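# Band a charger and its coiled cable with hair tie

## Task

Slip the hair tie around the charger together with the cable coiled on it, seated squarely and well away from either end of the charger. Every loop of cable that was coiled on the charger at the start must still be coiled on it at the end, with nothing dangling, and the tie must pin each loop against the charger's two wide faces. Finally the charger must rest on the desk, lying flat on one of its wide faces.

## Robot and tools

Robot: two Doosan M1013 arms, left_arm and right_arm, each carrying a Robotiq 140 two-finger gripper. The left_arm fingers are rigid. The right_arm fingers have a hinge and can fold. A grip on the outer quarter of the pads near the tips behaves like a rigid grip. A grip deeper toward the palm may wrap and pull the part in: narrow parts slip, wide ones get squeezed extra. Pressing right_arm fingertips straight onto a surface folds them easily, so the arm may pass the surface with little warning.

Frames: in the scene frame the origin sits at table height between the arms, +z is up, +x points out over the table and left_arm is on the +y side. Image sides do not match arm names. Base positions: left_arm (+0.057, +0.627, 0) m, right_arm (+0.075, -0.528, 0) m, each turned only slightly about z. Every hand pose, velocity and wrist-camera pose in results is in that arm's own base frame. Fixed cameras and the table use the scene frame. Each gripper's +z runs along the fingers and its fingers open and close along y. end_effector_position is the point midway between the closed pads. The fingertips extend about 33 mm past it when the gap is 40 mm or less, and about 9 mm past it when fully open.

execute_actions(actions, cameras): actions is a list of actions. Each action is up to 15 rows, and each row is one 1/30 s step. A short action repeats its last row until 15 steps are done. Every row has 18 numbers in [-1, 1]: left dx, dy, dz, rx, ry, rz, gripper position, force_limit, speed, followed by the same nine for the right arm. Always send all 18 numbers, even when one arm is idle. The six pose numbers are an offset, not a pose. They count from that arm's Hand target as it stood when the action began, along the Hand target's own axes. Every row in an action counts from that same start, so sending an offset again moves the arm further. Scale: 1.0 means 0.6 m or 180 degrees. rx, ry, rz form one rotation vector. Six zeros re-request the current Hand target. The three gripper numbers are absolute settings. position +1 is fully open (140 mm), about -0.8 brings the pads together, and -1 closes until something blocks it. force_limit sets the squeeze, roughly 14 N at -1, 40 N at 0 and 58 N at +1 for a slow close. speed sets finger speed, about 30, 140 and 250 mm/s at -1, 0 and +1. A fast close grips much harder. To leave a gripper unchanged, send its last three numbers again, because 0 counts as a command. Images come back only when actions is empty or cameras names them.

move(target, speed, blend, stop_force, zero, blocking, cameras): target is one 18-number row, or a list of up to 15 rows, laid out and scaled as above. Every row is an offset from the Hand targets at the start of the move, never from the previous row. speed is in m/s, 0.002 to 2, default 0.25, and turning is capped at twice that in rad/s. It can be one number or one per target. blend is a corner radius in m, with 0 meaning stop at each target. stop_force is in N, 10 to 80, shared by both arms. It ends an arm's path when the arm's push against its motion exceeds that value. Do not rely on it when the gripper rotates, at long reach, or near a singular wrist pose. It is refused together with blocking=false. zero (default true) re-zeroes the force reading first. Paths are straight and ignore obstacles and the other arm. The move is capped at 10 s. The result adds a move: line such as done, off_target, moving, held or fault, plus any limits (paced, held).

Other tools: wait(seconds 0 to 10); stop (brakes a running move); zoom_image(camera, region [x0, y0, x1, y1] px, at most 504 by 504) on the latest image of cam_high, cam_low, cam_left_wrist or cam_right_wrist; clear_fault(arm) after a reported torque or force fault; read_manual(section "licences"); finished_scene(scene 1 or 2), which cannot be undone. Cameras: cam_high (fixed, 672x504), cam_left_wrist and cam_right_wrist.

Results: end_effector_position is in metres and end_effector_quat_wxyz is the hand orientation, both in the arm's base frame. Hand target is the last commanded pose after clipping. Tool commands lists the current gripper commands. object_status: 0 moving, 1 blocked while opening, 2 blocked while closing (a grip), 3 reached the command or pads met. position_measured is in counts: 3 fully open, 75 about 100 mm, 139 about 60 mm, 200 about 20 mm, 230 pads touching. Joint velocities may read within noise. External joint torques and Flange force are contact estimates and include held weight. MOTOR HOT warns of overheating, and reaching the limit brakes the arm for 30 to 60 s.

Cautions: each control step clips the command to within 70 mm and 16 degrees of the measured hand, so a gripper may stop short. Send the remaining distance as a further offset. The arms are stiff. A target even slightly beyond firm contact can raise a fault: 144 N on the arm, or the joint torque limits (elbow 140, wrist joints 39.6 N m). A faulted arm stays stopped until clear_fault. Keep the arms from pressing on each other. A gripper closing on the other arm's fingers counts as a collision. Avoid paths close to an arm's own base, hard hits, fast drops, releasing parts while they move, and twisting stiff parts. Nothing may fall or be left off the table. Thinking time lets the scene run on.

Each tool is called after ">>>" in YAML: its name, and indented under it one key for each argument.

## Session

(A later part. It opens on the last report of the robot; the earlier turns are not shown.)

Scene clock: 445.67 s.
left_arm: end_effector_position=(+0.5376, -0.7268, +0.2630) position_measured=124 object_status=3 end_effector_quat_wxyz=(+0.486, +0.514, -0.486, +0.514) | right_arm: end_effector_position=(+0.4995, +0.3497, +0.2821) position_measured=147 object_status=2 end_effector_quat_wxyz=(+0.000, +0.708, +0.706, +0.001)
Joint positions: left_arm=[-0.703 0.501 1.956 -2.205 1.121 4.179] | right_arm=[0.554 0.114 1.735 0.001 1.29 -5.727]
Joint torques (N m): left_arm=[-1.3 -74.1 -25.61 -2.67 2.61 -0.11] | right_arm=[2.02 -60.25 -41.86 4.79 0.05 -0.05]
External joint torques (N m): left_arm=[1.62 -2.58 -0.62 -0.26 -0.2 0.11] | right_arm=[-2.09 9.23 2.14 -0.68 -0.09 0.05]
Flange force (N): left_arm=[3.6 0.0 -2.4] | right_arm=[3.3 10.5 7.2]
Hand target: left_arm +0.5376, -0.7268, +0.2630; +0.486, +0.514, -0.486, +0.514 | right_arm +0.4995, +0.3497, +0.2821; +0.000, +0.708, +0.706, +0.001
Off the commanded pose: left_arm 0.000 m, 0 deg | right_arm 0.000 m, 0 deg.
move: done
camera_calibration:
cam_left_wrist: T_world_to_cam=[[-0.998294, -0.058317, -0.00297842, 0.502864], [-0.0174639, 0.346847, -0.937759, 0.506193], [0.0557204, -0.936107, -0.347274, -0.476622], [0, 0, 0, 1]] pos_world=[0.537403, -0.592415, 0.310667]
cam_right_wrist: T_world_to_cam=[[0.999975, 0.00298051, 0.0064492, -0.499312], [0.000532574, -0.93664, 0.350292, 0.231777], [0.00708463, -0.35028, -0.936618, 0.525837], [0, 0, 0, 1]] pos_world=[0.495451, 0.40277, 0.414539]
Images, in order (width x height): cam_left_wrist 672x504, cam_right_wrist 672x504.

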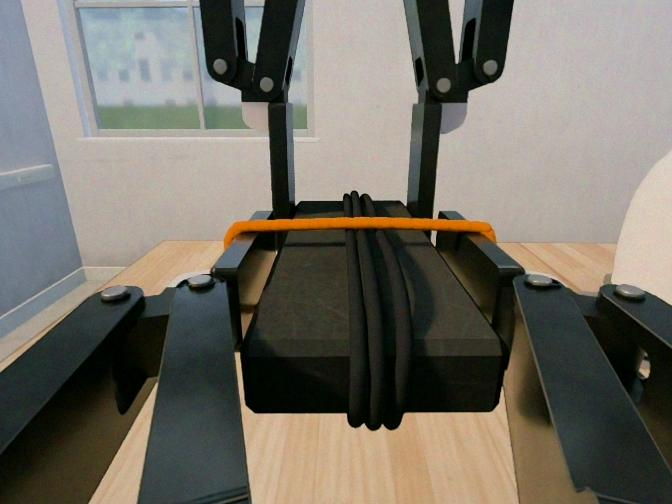

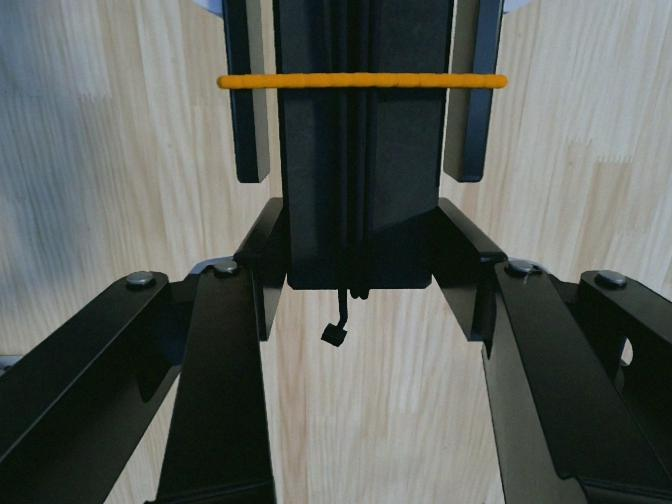

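>>> move:
  target:
    - [0,0,0,0,0,0,-1,0,-1,0,0,0,0,0,0,-1,0.2,-1]
    - [0,0,0,0,0,0,-1,0,-1,0,0,0,0,0,0,0.05,0.2,-1]
  cameras: ["cam_left_wrist","cam_right_wrist"]

Scene clock: 451.83 s.
left_arm: end_effector_position=(+0.5375, -0.7268, +0.2629) position_measured=146 object_status=2 end_effector_quat_wxyz=(+0.486, +0.514, -0.486, +0.514) | right_arm: end_effector_position=(+0.4995, +0.3497, +0.2821) position_measured=123 object_status=0 end_effector_quat_wxyz=(+0.000, +0.708, +0.706, +0.001)
Joint positions: left_arm=[-0.703 0.501 1.956 -2.205 1.121 4.179] | right_arm=[0.554 0.114 1.735 0.001 1.29 -5.727]
Joint torques (N m): left_arm=[-0.8 -76.64 -27.18 -3.17 3.51 -0.1] | right_arm=[1.59 -58.3 -40.01 4.62 0.14 0.01]
External joint torques (N m): left_arm=[0.91 -0.02 0.98 0.23 -1.1 0.1] | right_arm=[-1.46 7.01 0.12 -0.49 -0.19 -0.01]
Flange force (N): left_arm=[0.8 0.5 -1.5] | right_arm=[4.1 10.1 3.7]
Hand target: left_arm +0.5376, -0.7268, +0.2630; +0.486, +0.514, -0.486, +0.514 | right_arm +0.4995, +0.3497, +0.2821; +0.000, +0.708, +0.706, +0.001
Off the commanded pose: left_arm 0.000 m, 0 deg | right_arm 0.000 m, 0 deg.
move: done
camera_calibration:
cam_left_wrist: T_world_to_cam=[[-0.998292, -0.058349, -0.00289006, 0.502816], [-0.0175629, 0.34693, -0.937727, 0.506285], [0.055718, -0.936074, -0.347362, -0.476573], [0, 0, 0, 1]] pos_world=[0.537403, -0.592414, 0.310667]
cam_right_wrist: T_world_to_cam=[[0.999975, 0.00298051, 0.0064492, -0.499312], [0.000532574, -0.93664, 0.350292, 0.231777], [0.00708463, -0.35028, -0.936618, 0.525837], [0, 0, 0, 1]] pos_world=[0.495451, 0.40277, 0.414539]
Images, in order (width x height): cam_left_wrist 672x504, cam_right_wrist 672x504.

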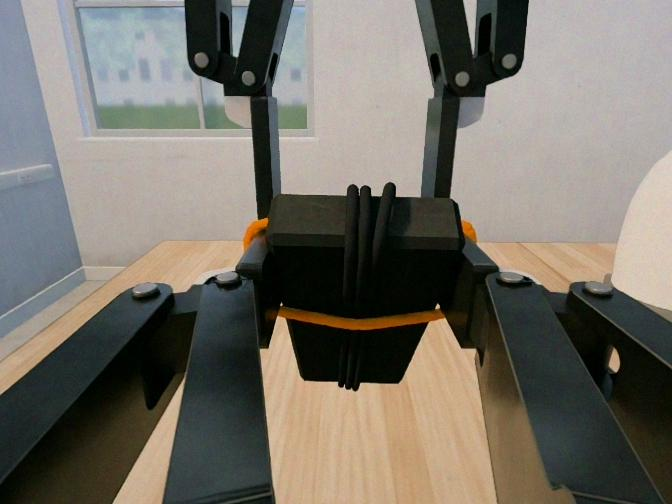

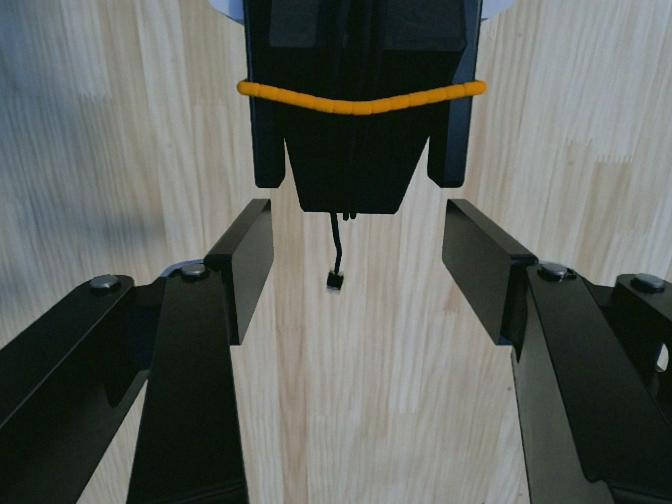

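>>> move:
  target:
    - [0,0,0,0,0,0,-1,0,-1,-0.3,0,0,0,0,0,0.05,0.2,-1]
    - [0,0,0,0,0,0,-1,0,-1,-0.3,0.0175,0.12,0.385,0.385,0.385,0.05,0.2,0]
    - [0,0,0,0,0,0,-1,0,-1,-0.16,0.0175,0.12,0.385,0.385,0.385,1,1,0]
  speed: 0.25
  cameras: ["all"]

>>> zoom_image:
  camera: "cam_high"
  region: [205, 90, 345, 200]

Scene clock: 498.47 s.
left_arm: end_effector_position=(+0.5376, -0.7268, +0.2630) position_measured=146 object_status=2 end_effector_quat_wxyz=(+0.486, +0.514, -0.486, +0.514) | right_arm: end_effector_position=(+0.5099, +0.2538, +0.2100) position_measured=3 object_status=0 end_effector_quat_wxyz=(+0.708, -0.706, +0.001, -0.001)
Joint positions: left_arm=[-0.703 0.501 1.956 -2.205 1.121 4.179] | right_arm=[-0.221 0.447 2.239 1.375 1.668 -5.839]
Joint torques (N m): left_arm=[-0.75 -76.77 -27.35 -3.15 3.54 -0.08] | right_arm=[1.86 -73.33 -21.74 2.04 2.61 0.02]
External joint torques (N m): left_arm=[0.26 0.18 1.09 0.21 -1.11 0.08] | right_arm=[-2.14 7.56 0.21 -0.49 -0.19 -0.07]
Flange force (N): left_arm=[0.5 1.2 -0.7] | right_arm=[5.2 14.3 -5.7]
Hand target: left_arm +0.5376, -0.7268, +0.2630; +0.486, +0.514, -0.486, +0.514 | right_arm +0.5099, +0.2538, +0.2100; +0.708, -0.706, +0.001, -0.001
Off the commanded pose: left_arm 0.000 m, 0 deg | right_arm 0.000 m, 0 deg.
move: done
camera_calibration:
cam_left_wrist: T_world_to_cam=[[-0.998294, -0.058312, -0.00297643, 0.502866], [-0.0174621, 0.346815, -0.937771, 0.506177], [0.0557156, -0.936119, -0.347242, -0.476636], [0, 0, 0, 1]] pos_world=[0.537403, -0.592415, 0.310667]
cam_right_wrist: T_world_to_cam=[[0.00628885, -0.00306027, -0.999976, 0.210584], [-0.936968, -0.349381, -0.00482337, 0.570715], [-0.349358, 0.936976, -0.00506458, 0.0840645], [0, 0, 0, 1]] pos_world=[0.562786, 0.121275, 0.213757]

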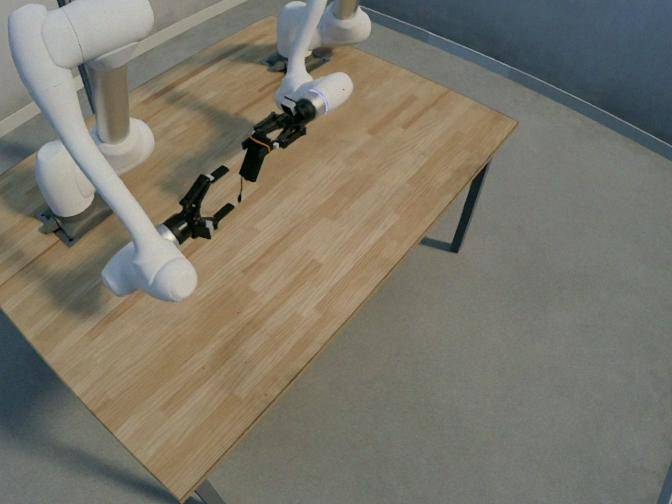

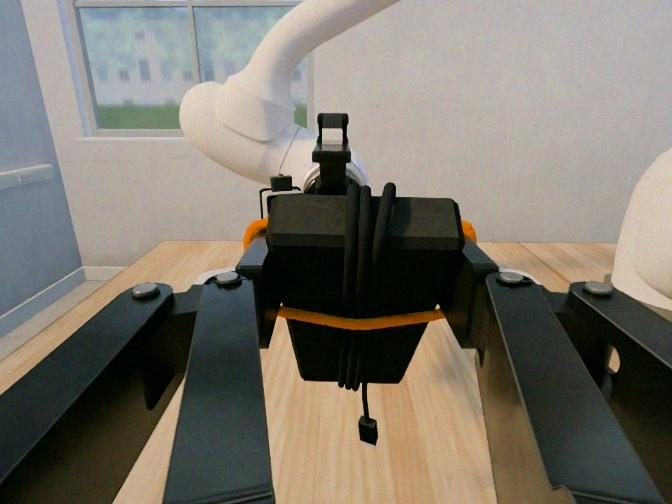

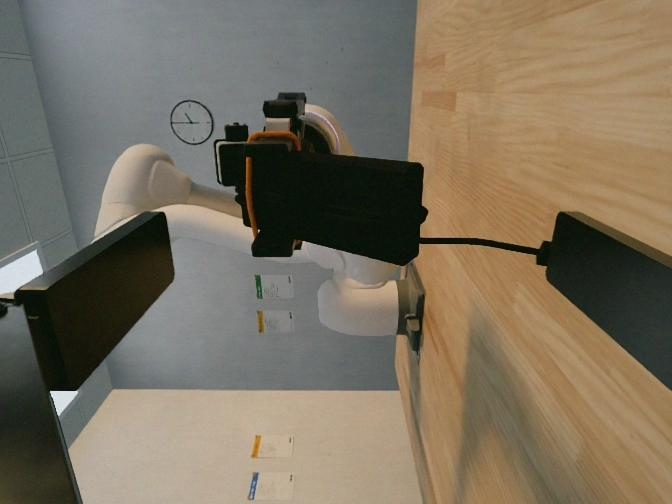

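Scaled by 3.600.

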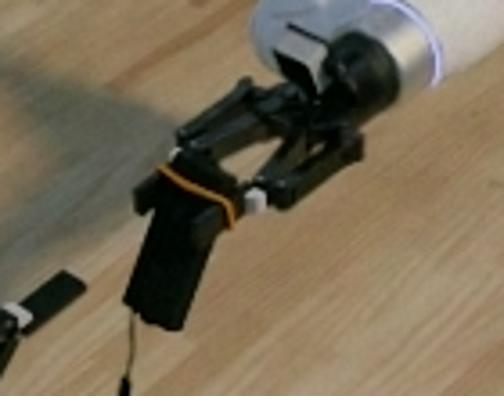

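>>> move:
  target:
    - [0,0,0,0,0,0,-1,0,-1,0.005,0,0.05,0,0,0,1,1,0]
    - [0,0,0,0,0,0,-1,0,-1,0.005,0,0.17,0,0,0,1,1,0]
    - [0,0,0,0,0,0,-1,0,-1,0.005,-0.12,0.17,0,0,0,1,1,0]
  speed: [0.1,0.06,0.03]
  cameras: ["all"]

>>> zoom_image:
  camera: "cam_high"
  region: [205, 90, 345, 200]

Scene clock: 527.33 s.
left_arm: end_effector_position=(+0.5376, -0.7268, +0.2629) position_measured=146 object_status=2 end_effector_quat_wxyz=(+0.486, +0.514, -0.486, +0.514) | right_arm: end_effector_position=(+0.5130, +0.3556, +0.2822) position_measured=3 object_status=3 end_effector_quat_wxyz=(+0.708, -0.706, +0.001, -0.001)
Joint positions: left_arm=[-0.703 0.501 1.956 -2.205 1.121 4.179] | right_arm=[-0.022 0.318 2.219 1.556 1.584 -5.68]
Joint torques (N m): left_arm=[-3.71 -59.5 -17.4 -0.06 -2.64 -0.16] | right_arm=[4.65 -76.04 -32.35 5.14 7.04 0.17]
External joint torques (N m): left_arm=[3.73 -16.94 -8.56 -2.84 5.05 0.16] | right_arm=[-4.92 17.53 5.34 -3.57 -4.86 -0.21]
Flange force (N): left_arm=[18.6 0.2 -7.3] | right_arm=[9.8 32.4 -9.5]
Hand target: left_arm +0.5376, -0.7268, +0.2630; +0.486, +0.514, -0.486, +0.514 | right_arm +0.5130, +0.3556, +0.2822; +0.708, -0.706, +0.001, -0.001
Off the commanded pose: left_arm 0.000 m, 0 deg | right_arm 0.000 m, 0 deg.
move: done
camera_calibration:
cam_left_wrist: T_world_to_cam=[[-0.998294, -0.0583149, -0.00298389, 0.502867], [-0.0174632, 0.346936, -0.937726, 0.506235], [0.0557186, -0.936074, -0.347362, -0.476573], [0, 0, 0, 1]] pos_world=[0.537403, -0.592414, 0.310667]
cam_right_wrist: T_world_to_cam=[[0.00628958, -0.00305968, -0.999976, 0.283073], [-0.936936, -0.349469, -0.00482379, 0.609665], [-0.349445, 0.936943, -0.00506474, -0.00987296], [0, 0, 0, 1]] pos_world=[0.565986, 0.223175, 0.285957]

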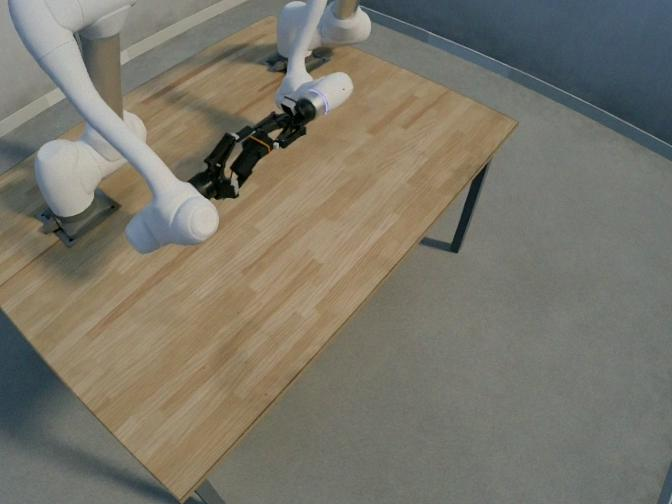

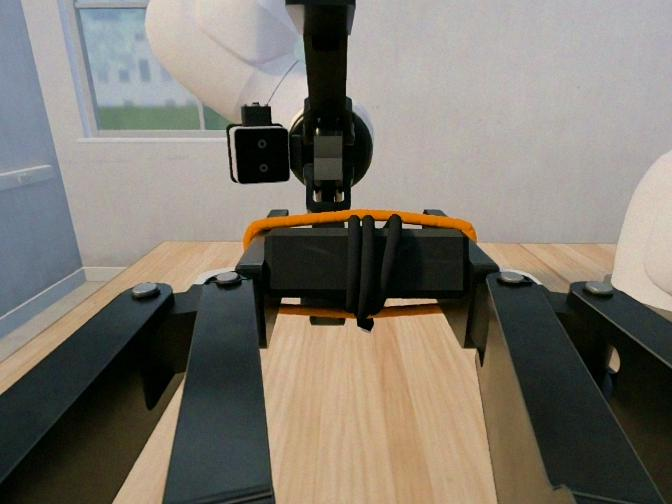

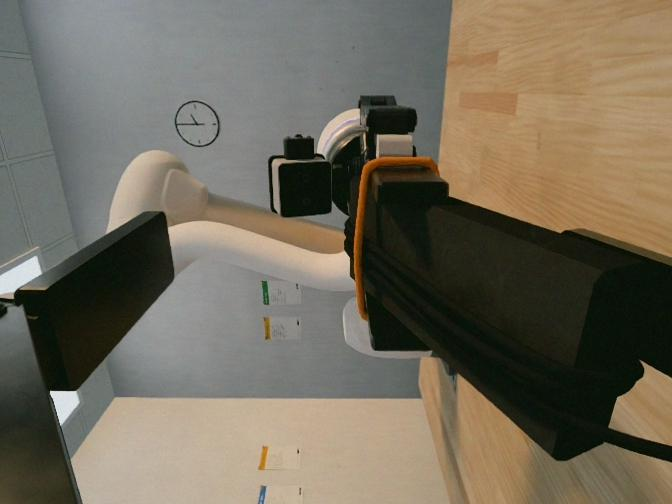

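Scaled by 3.600.

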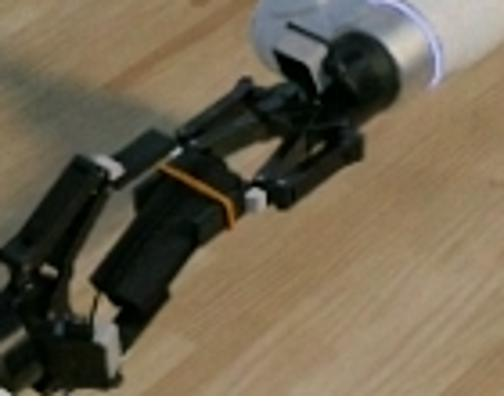

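>>> move:
  target: [0,0,0,0,0,0,-1,0,-1,0,-0.055,0,0,0,0,1,1,0]
  speed: 0.03
  cameras: ["all"]

>>> zoom_image:
  camera: "cam_high"
  region: [205, 90, 345, 200]

Scene clock: 535.47 s.
left_arm: end_effector_position=(+0.5376, -0.7268, +0.2630) position_measured=146 object_status=2 end_effector_quat_wxyz=(+0.486, +0.514, -0.486, +0.514) | right_arm: end_effector_position=(+0.5130, +0.3556, +0.3152) position_measured=3 object_status=3 end_effector_quat_wxyz=(+0.708, -0.706, +0.001, -0.001)
Joint positions: left_arm=[-0.703 0.501 1.956 -2.205 1.121 4.179] | right_arm=[-0.022 0.265 2.202 1.557 1.585 -5.609]
Joint torques (N m): left_arm=[-6.97 -52.56 -16.3 0.55 -5 -0.19] | right_arm=[9.08 -76.39 -36.58 7.36 9.53 0.34]
External joint torques (N m): left_arm=[6.82 -23.94 -9.79 -3.47 7.42 0.19] | right_arm=[-9.26 20.26 7.29 -5.63 -7.45 -0.38]
Flange force (N): left_arm=[25.7 1.5 -15.8] | right_arm=[11.3 37.0 -17.1]
Hand target: left_arm +0.5376, -0.7268, +0.2630; +0.486, +0.514, -0.486, +0.514 | right_arm +0.5130, +0.3556, +0.3152; +0.708, -0.706, +0.001, -0.001
Off the commanded pose: left_arm 0.000 m, 0 deg | right_arm 0.000 m, 0 deg.
move: done
camera_calibration:
cam_left_wrist: T_world_to_cam=[[-0.998294, -0.058312, -0.00297643, 0.502866], [-0.0174621, 0.346815, -0.937771, 0.506177], [0.0557156, -0.936119, -0.347242, -0.476636], [0, 0, 0, 1]] pos_world=[0.537403, -0.592415, 0.310667]
cam_right_wrist: T_world_to_cam=[[0.00628885, -0.00306027, -0.999976, 0.316073], [-0.936968, -0.349381, -0.00482337, 0.609788], [-0.349358, 0.936976, -0.00506458, -0.00966888], [0, 0, 0, 1]] pos_world=[0.565986, 0.223075, 0.318957]

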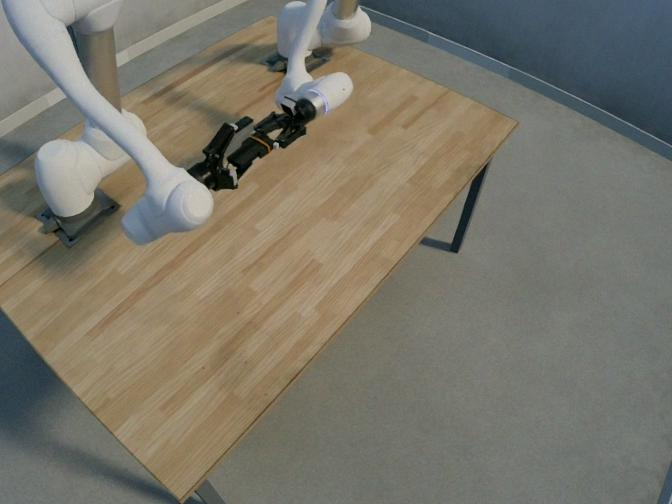

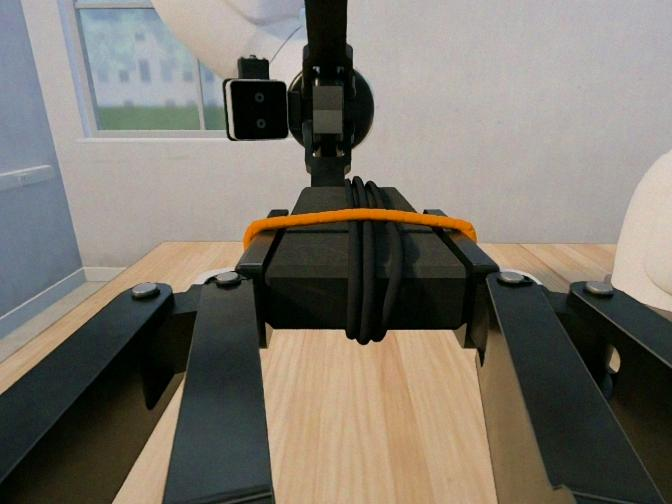

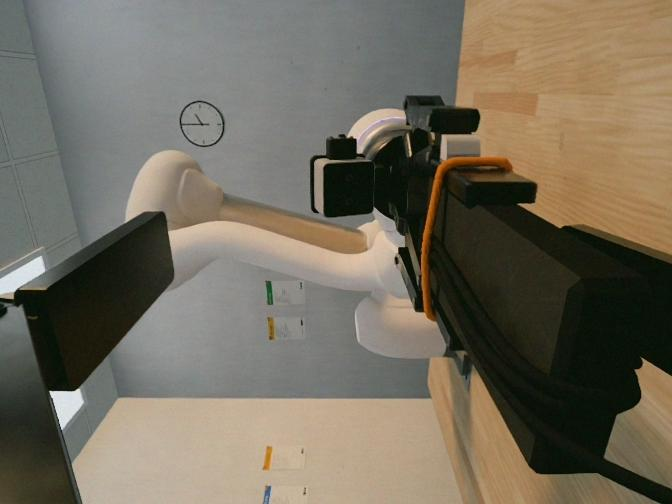

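Scaled by 3.600.

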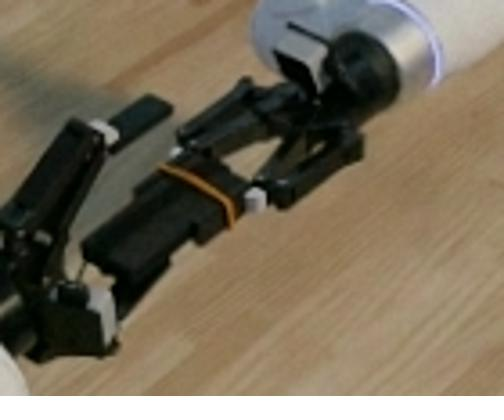

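>>> move:
  target:
    - [0,0,0,0,0,0,-1,0,-1,0,0.033,-0.017,0,0,0,1,1,0]
    - [0,0,0,0,0,0,-1,0,-1,0,0.033,-0.017,0,0,0,0.42,0.2,-0.5]
    - [0,0,0,0,0,0,-1,0,-1,0,0.066,-0.017,0,0,0,0.42,0.2,-0.5]
    - [0,0,0,0,0,0,-1,0,-1,0,0.066,-0.017,0,0,0,-0.05,0.2,-0.5]
    - [0,0,0,0,0,0,-1,0,-1,0,0.083,-0.017,0,0,0,-0.05,0.2,-0.5]
    - [0,0,0,0,0,0,-1,0,-1,0,0.083,-0.017,0,0,0,-0.3,0.2,-1]
  speed: 0.05
  cameras: ["all"]

>>> zoom_image:
  camera: "cam_high"
  region: [205, 90, 345, 200]

Scene clock: 567.27 s.
left_arm: end_effector_position=(+0.5376, -0.7268, +0.2630) position_measured=146 object_status=2 end_effector_quat_wxyz=(+0.486, +0.514, -0.486, +0.514) | right_arm: end_effector_position=(+0.5130, +0.3455, +0.2654) position_measured=167 object_status=0 end_effector_quat_wxyz=(+0.708, -0.706, +0.001, -0.001)
Joint positions: left_arm=[-0.703 0.501 1.956 -2.205 1.121 4.179] | right_arm=[-0.042 0.346 2.227 1.538 1.594 -5.716]
Joint torques (N m): left_arm=[-1.27 -76.54 -27.19 -3.15 3.49 -0.1] | right_arm=[2.12 -67.58 -26.11 2.12 2.62 -0.02]
External joint torques (N m): left_arm=[1.67 -0.2 1.05 0.22 -1.08 0.1] | right_arm=[-2.42 7.11 0.13 -0.53 -0.31 -0.03]
Flange force (N): left_arm=[1.0 0.0 -2.6] | right_arm=[7.3 12.4 -5.1]
Hand target: left_arm +0.5376, -0.7268, +0.2630; +0.486, +0.514, -0.486, +0.514 | right_arm +0.5130, +0.3455, +0.2654; +0.708, -0.706, +0.001, -0.001
Off the commanded pose: left_arm 0.000 m, 0 deg | right_arm 0.000 m, 0 deg.
move: done
camera_calibration:
cam_left_wrist: T_world_to_cam=[[-0.998294, -0.058312, -0.00297643, 0.502866], [-0.0174621, 0.346815, -0.937771, 0.506177], [0.0557156, -0.936119, -0.347242, -0.476636], [0, 0, 0, 1]] pos_world=[0.537403, -0.592415, 0.310667]
cam_right_wrist: T_world_to_cam=[[0.00628885, -0.00306027, -0.999976, 0.266243], [-0.936968, -0.349381, -0.00482337, 0.606019], [-0.349358, 0.936976, -0.00506458, -0.000457644], [0, 0, 0, 1]] pos_world=[0.565986, 0.212975, 0.269157]

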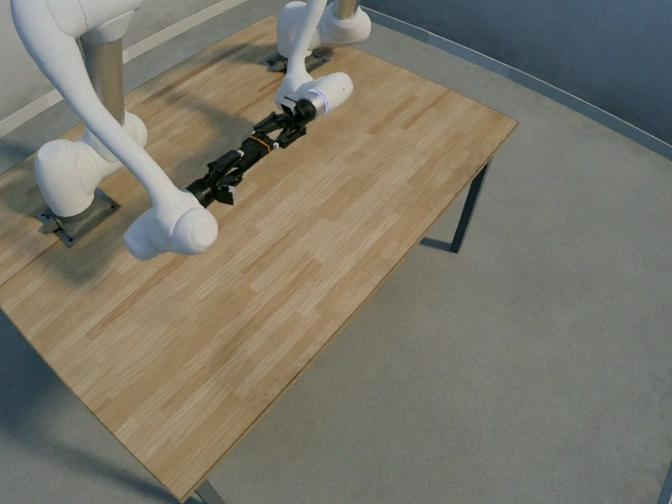

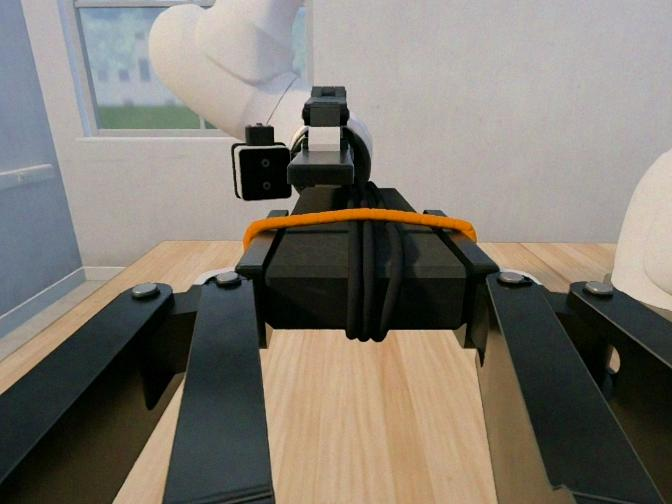

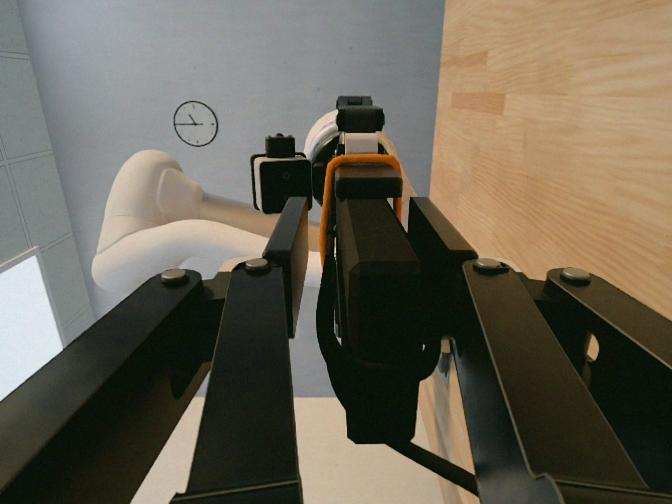

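Scaled by 3.600.

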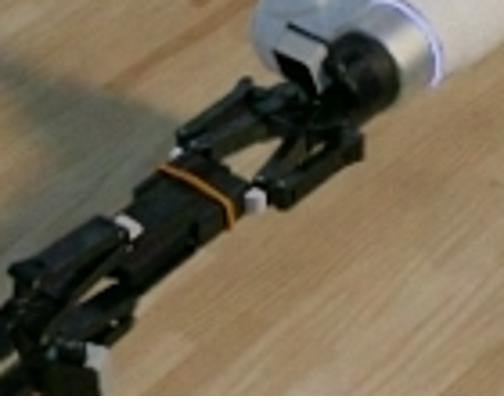

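>>> move:
  target:
    - [0,0,0,0,0,0,-1,0,-1,0,0,0,0,0,0,-1,0.2,-1]
    - [0,0,0,0,0,0,0.04,0,-1,0,0,0,0,0,0,-1,0.2,-1]
  cameras: ["all"]

>>> zoom_image:
  camera: "cam_left_wrist"
  region: [200, 140, 520, 360]

Scene clock: 574.57 s.
left_arm: end_effector_position=(+0.5376, -0.7268, +0.2630) position_measured=124 object_status=3 end_effector_quat_wxyz=(+0.486, +0.514, -0.486, +0.514) | right_arm: end_effector_position=(+0.5130, +0.3455, +0.2654) position_measured=199 object_status=0 end_effector_quat_wxyz=(+0.708, -0.706, +0.000, -0.001)
Joint positions: left_arm=[-0.703 0.501 1.956 -2.205 1.121 4.179] | right_arm=[-0.042 0.346 2.227 1.538 1.594 -5.716]
Joint torques (N m): left_arm=[-1.34 -72.04 -24.28 -2.32 1.99 -0.09] | right_arm=[1.7 -70.72 -27.58 3.15 4.15 0.11]
External joint torques (N m): left_arm=[1.52 -4.5 -1.94 -0.61 0.42 0.09] | right_arm=[-1.8 10.16 1.77 -1.59 -1.84 -0.15]
Flange force (N): left_arm=[5.8 0.0 -2.2] | right_arm=[7.5 18.7 -4.0]
Hand target: left_arm +0.5376, -0.7268, +0.2630; +0.486, +0.514, -0.486, +0.514 | right_arm +0.5130, +0.3455, +0.2654; +0.708, -0.706, +0.001, -0.001
Off the commanded pose: left_arm 0.000 m, 0 deg | right_arm 0.000 m, 0 deg.
move: done
camera_calibration:
cam_left_wrist: T_world_to_cam=[[-0.998294, -0.058312, -0.00297643, 0.502866], [-0.0174621, 0.346815, -0.937771, 0.506177], [0.0557156, -0.936119, -0.347242, -0.476636], [0, 0, 0, 1]] pos_world=[0.537403, -0.592415, 0.310667]
cam_right_wrist: T_world_to_cam=[[0.00638264, -0.00302448, -0.999975, 0.266182], [-0.936935, -0.349468, -0.00492329, 0.606046], [-0.349444, 0.936943, -0.00506428, -0.000401929], [0, 0, 0, 1]] pos_world=[0.565986, 0.212975, 0.269157]

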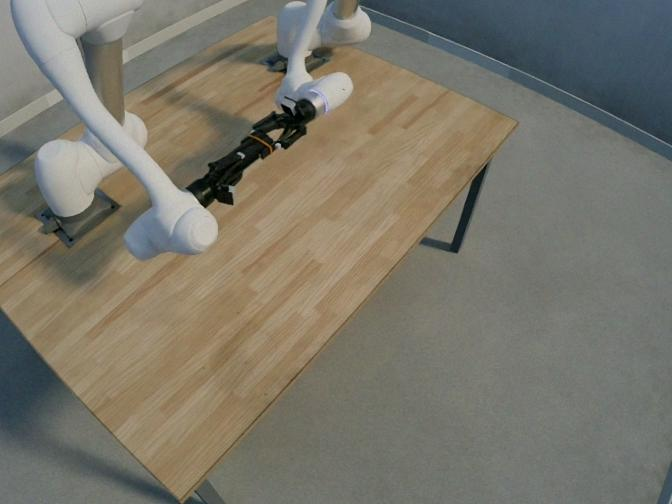

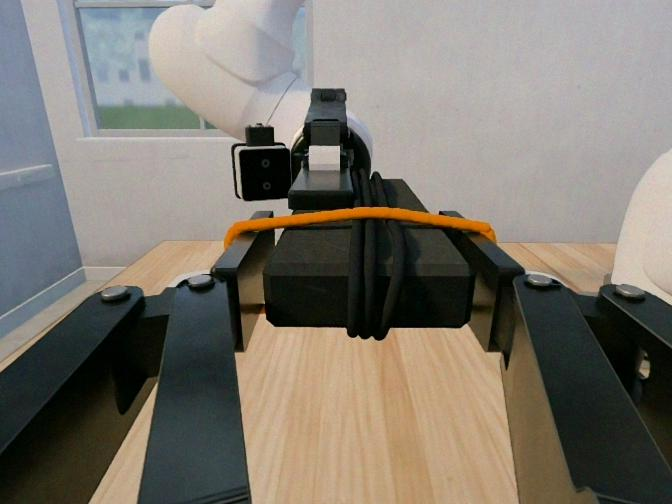

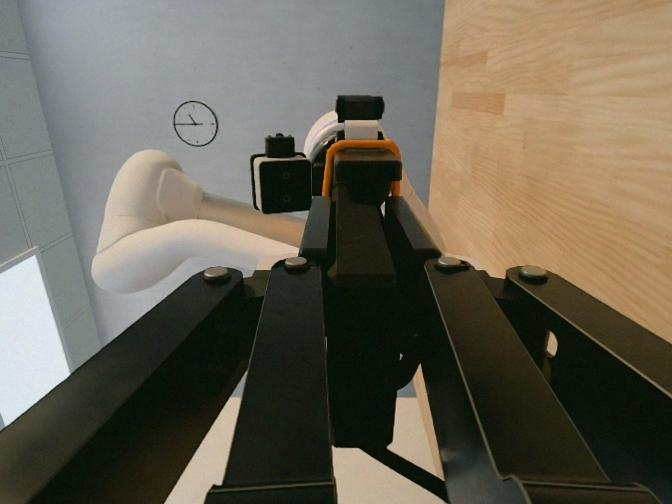

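Scaled by 1.575.

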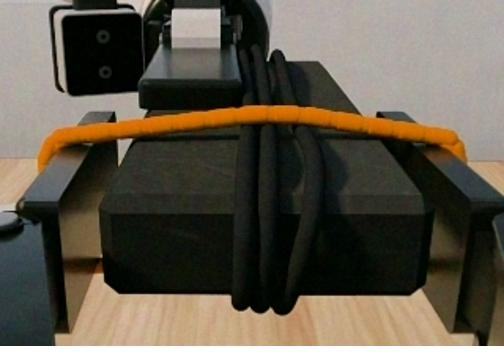

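>>> move:
  target: [0,0,0,0,0,0,0.04,0,-1,0,0,0.06,0,0,0,-1,0.2,-1]
  speed: 0.03
  stop_force: 20
  cameras: ["all"]

>>> zoom_image:
  camera: "cam_left_wrist"
  region: [200, 140, 520, 440]

>>> zoom_image:
  camera: "cam_high"
  region: [205, 90, 345, 200]

Scene clock: 586.10 s.
left_arm: end_effector_position=(+0.5375, -0.7268, +0.2630) position_measured=124 object_status=3 end_effector_quat_wxyz=(+0.486, +0.514, -0.486, +0.514) | right_arm: end_effector_position=(+0.5133, +0.3806, +0.2654) position_measured=199 object_status=2 end_effector_quat_wxyz=(+0.708, -0.706, +0.001, -0.001)
Joint positions: left_arm=[-0.703 0.501 1.956 -2.205 1.121 4.179] | right_arm=[0.026 0.348 2.223 1.597 1.557 -5.714]
Joint torques (N m): left_arm=[-12.13 -71.51 -34.06 -3.06 1.92 -0.02] | right_arm=[16.19 -70.28 -26.47 1.74 4 0.17]
External joint torques (N m): left_arm=[12.02 -4.98 8.08 0.15 0.49 0.02] | right_arm=[-16.15 9.24 0.33 -0.32 -1.69 -0.21]
Flange force (N): left_arm=[3.5 3.7 -28.2] | right_arm=[10.2 16.2 -29.3]
Hand target: left_arm +0.5376, -0.7268, +0.2630; +0.486, +0.514, -0.486, +0.514 | right_arm +0.5132, +0.3806, +0.2654; +0.708, -0.706, +0.001, -0.001 (not the last commanded pose)
Off the commanded pose: left_arm 0.000 m, 0 deg | right_arm 0.001 m, 0 deg.
move: contact (right_arm)
camera_calibration:
cam_left_wrist: T_world_to_cam=[[-0.998294, -0.058312, -0.00297643, 0.502772], [-0.0174621, 0.346815, -0.937771, 0.50614], [0.0557156, -0.936119, -0.347242, -0.476537], [0, 0, 0, 1]] pos_world=[0.537303, -0.592315, 0.310667]
cam_right_wrist: T_world_to_cam=[[0.00638164, -0.00302646, -0.999975, 0.266388], [-0.937046, -0.349172, -0.00492326, 0.618489], [-0.349148, 0.937054, -0.00506422, -0.0334126], [0, 0, 0, 1]] pos_world=[0.566187, 0.248075, 0.269257]

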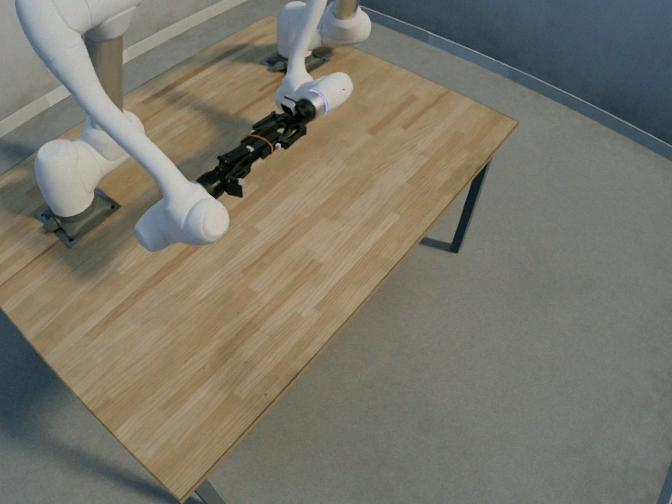

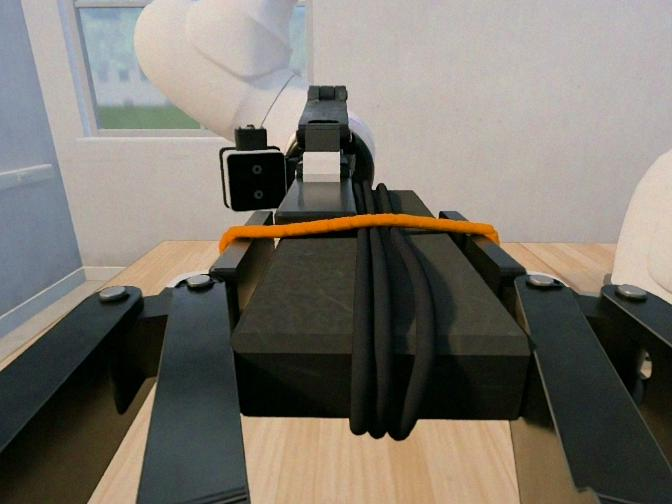

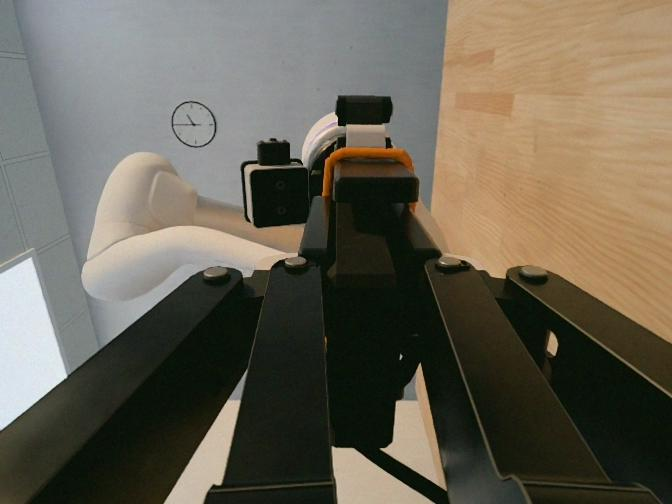

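Scaled by 1.575.

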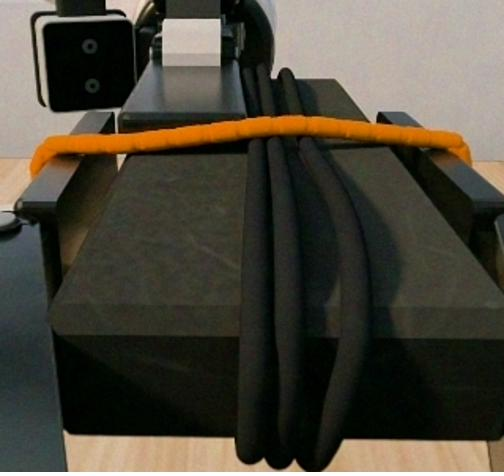

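Scaled by 3.600.

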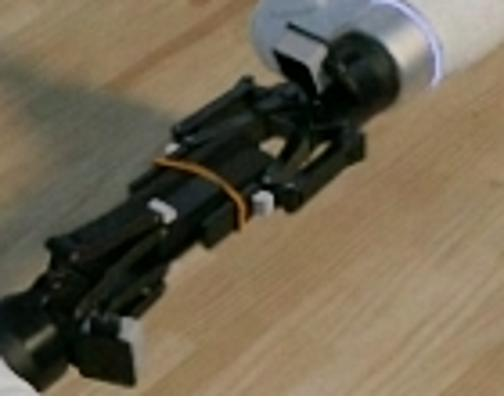

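>>> move:
  target:
    - [0,0,0,0,0,0,0.04,1,-1,0,0,-0.003,0,0,0,-1,0.2,-1]
    - [0,0,0,0,0,0,-1,1,-0.7,0,0,-0.003,0,0,0,-1,0.2,-1]
    - [0,0,0,0,0,0,-1,1,-0.7,0,0,-0.003,0,0,0,-0.12,0.2,-1]
  cameras: ["all"]

>>> zoom_image:
  camera: "cam_left_wrist"
  region: [200, 140, 520, 440]

>>> zoom_image:
  camera: "cam_right_wrist"
  region: [220, 100, 500, 310]

Scene clock: 597.57 s.
left_arm: end_effector_position=(+0.5376, -0.7268, +0.2630) position_measured=141 object_status=2 end_effector_quat_wxyz=(+0.486, +0.514, -0.486, +0.514) | right_arm: end_effector_position=(+0.5132, +0.3788, +0.2654) position_measured=144 object_status=0 end_effector_quat_wxyz=(+0.708, -0.706, +0.001, -0.001)
Joint positions: left_arm=[-0.703 0.501 1.956 -2.205 1.121 4.179] | right_arm=[0.023 0.348 2.223 1.593 1.559 -5.714]
Joint torques (N m): left_arm=[-1.12 -76.12 -26.92 -3.06 3.29 -0.1] | right_arm=[1.88 -68.43 -26.56 2.03 2.67 -0.04]
External joint torques (N m): left_arm=[1.01 -0.35 0.77 0.12 -0.87 0.1] | right_arm=[-1.99 7.44 0.46 -0.6 -0.37 -0.01]
Flange force (N): left_arm=[1.0 0.5 -1.7] | right_arm=[7.4 12.9 -3.8]
Hand target: left_arm +0.5376, -0.7268, +0.2630; +0.486, +0.514, -0.486, +0.514 | right_arm +0.5132, +0.3788, +0.2654; +0.708, -0.706, +0.001, -0.001
Off the commanded pose: left_arm 0.000 m, 0 deg | right_arm 0.000 m, 0 deg.
move: done
camera_calibration:
cam_left_wrist: T_world_to_cam=[[-0.998294, -0.0583167, -0.00297876, 0.502864], [-0.0174687, 0.346935, -0.937726, 0.506238], [0.0557186, -0.936074, -0.347362, -0.476573], [0, 0, 0, 1]] pos_world=[0.537403, -0.592414, 0.310667]
cam_right_wrist: T_world_to_cam=[[0.00638196, -0.00302602, -0.999975, 0.266383], [-0.937013, -0.34926, -0.00492323, 0.61777], [-0.349236, 0.937021, -0.00506438, -0.0317033], [0, 0, 0, 1]] pos_world=[0.566087, 0.246275, 0.269257]

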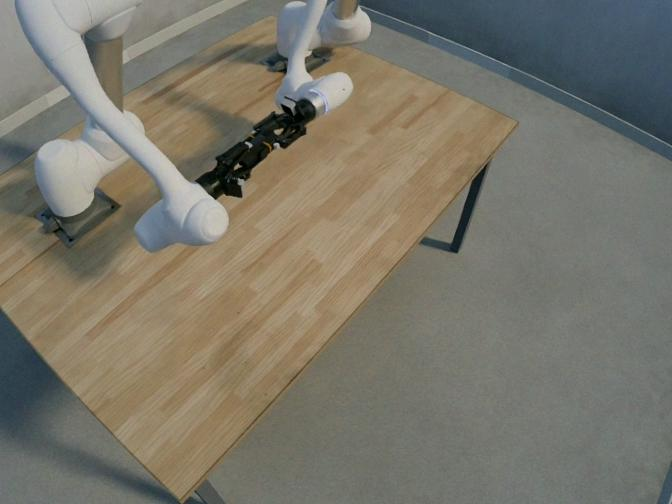

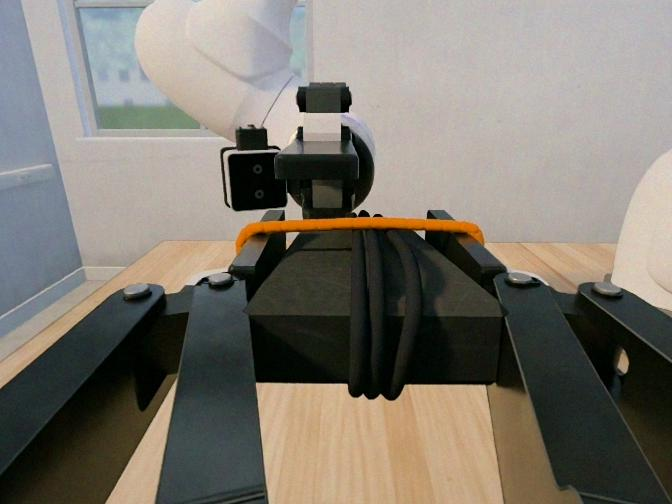

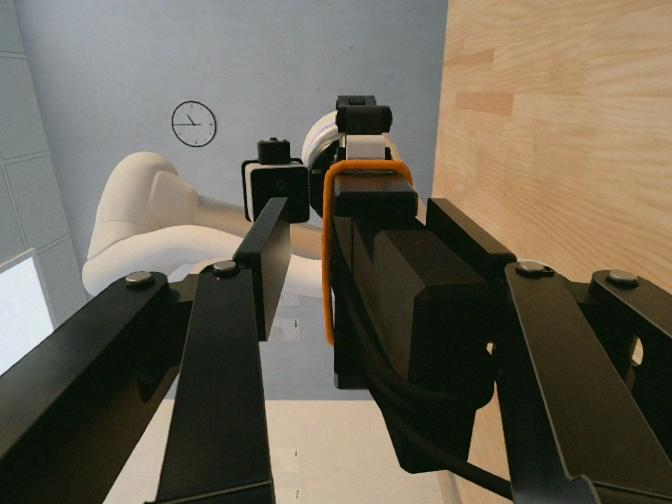

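Scaled by 1.575.

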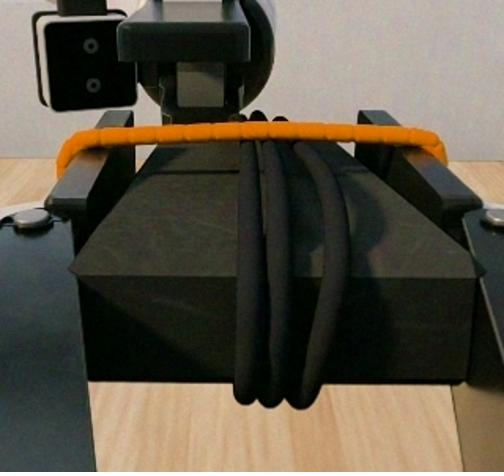

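Scaled by 1.800.

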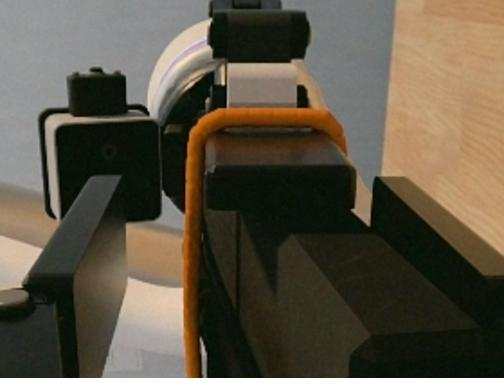

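>>> move:
  target:
    - [0,0,0,0,0,0,-1,1,-0.7,0,0.008,0.005,0,0,0,-0.12,0.2,-1]
    - [0,0,0,0,0,0,-1,1,-0.7,0,0.008,0.005,0,0,0,-0.3,1,-1]
  speed: 0.04
  cameras: ["cam_left_wrist","cam_right_wrist"]

>>> zoom_image:
  camera: "cam_left_wrist"
  region: [200, 140, 520, 440]

>>> zoom_image:
  camera: "cam_right_wrist"
  region: [220, 100, 500, 310]

Scene clock: 610.10 s.
left_arm: end_effector_position=(+0.5375, -0.7268, +0.2630) position_measured=141 object_status=2 end_effector_quat_wxyz=(+0.486, +0.514, -0.486, +0.514) | right_arm: end_effector_position=(+0.5132, +0.3818, +0.2606) position_measured=167 object_status=0 end_effector_quat_wxyz=(+0.708, -0.706, +0.001, -0.001)
Joint positions: left_arm=[-0.703 0.501 1.956 -2.205 1.121 4.179] | right_arm=[0.029 0.357 2.225 1.599 1.556 -5.724]
Joint torques (N m): left_arm=[-1.1 -74.43 -25.86 -2.78 2.75 -0.13] | right_arm=[2.34 -69.98 -26.87 2.45 3.3 0.03]
External joint torques (N m): left_arm=[1.24 -2.32 -0.28 -0.15 -0.33 0.13] | right_arm=[-2.42 8.46 1.1 -1.05 -0.98 -0.08]
Flange force (N): left_arm=[3.3 0.6 -2.2] | right_arm=[7.2 15.1 -4.8]
Hand target: left_arm +0.5376, -0.7268, +0.2630; +0.486, +0.514, -0.486, +0.514 | right_arm +0.5132, +0.3818, +0.2606; +0.708, -0.706, +0.001, -0.001
Off the commanded pose: left_arm 0.000 m, 0 deg | right_arm 0.000 m, 0 deg.
move: done
camera_calibration:
cam_left_wrist: T_world_to_cam=[[-0.998294, -0.058312, -0.00297643, 0.502866], [-0.0174621, 0.346815, -0.937771, 0.506177], [0.0557156, -0.936119, -0.347242, -0.476636], [0, 0, 0, 1]] pos_world=[0.537403, -0.592415, 0.310667]
cam_right_wrist: T_world_to_cam=[[0.00628842, -0.00306137, -0.999976, 0.261553], [-0.937013, -0.34926, -0.00482324, 0.618861], [-0.349237, 0.937021, -0.00506484, -0.0345036], [0, 0, 0, 1]] pos_world=[0.566186, 0.249275, 0.264357]
Images, in order (width x height): cam_left_wrist 672x504, cam_right_wrist 672x504.

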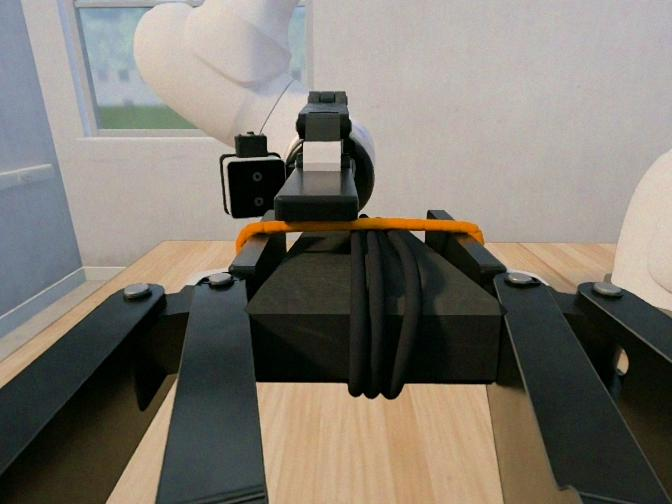

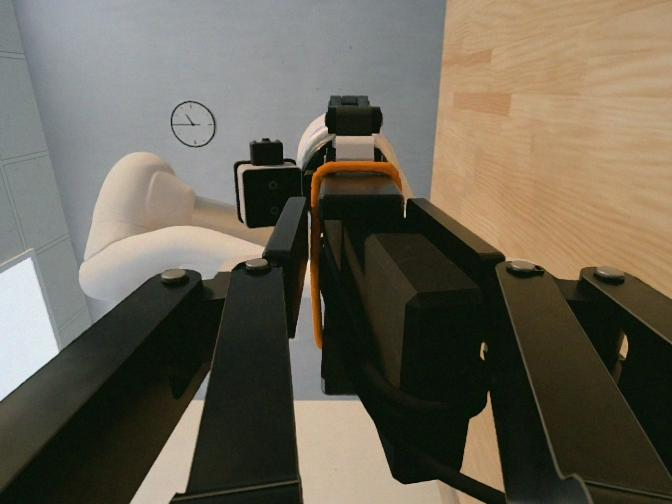

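Scaled by 1.575.

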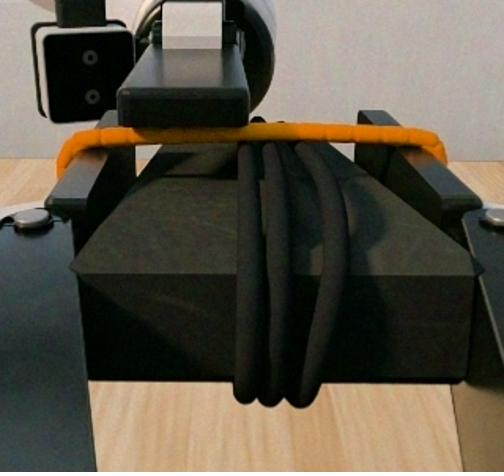

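Scaled by 1.800.

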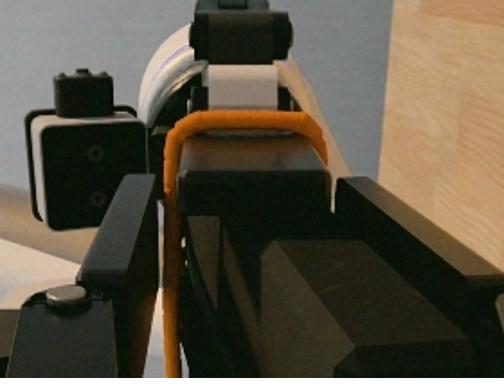

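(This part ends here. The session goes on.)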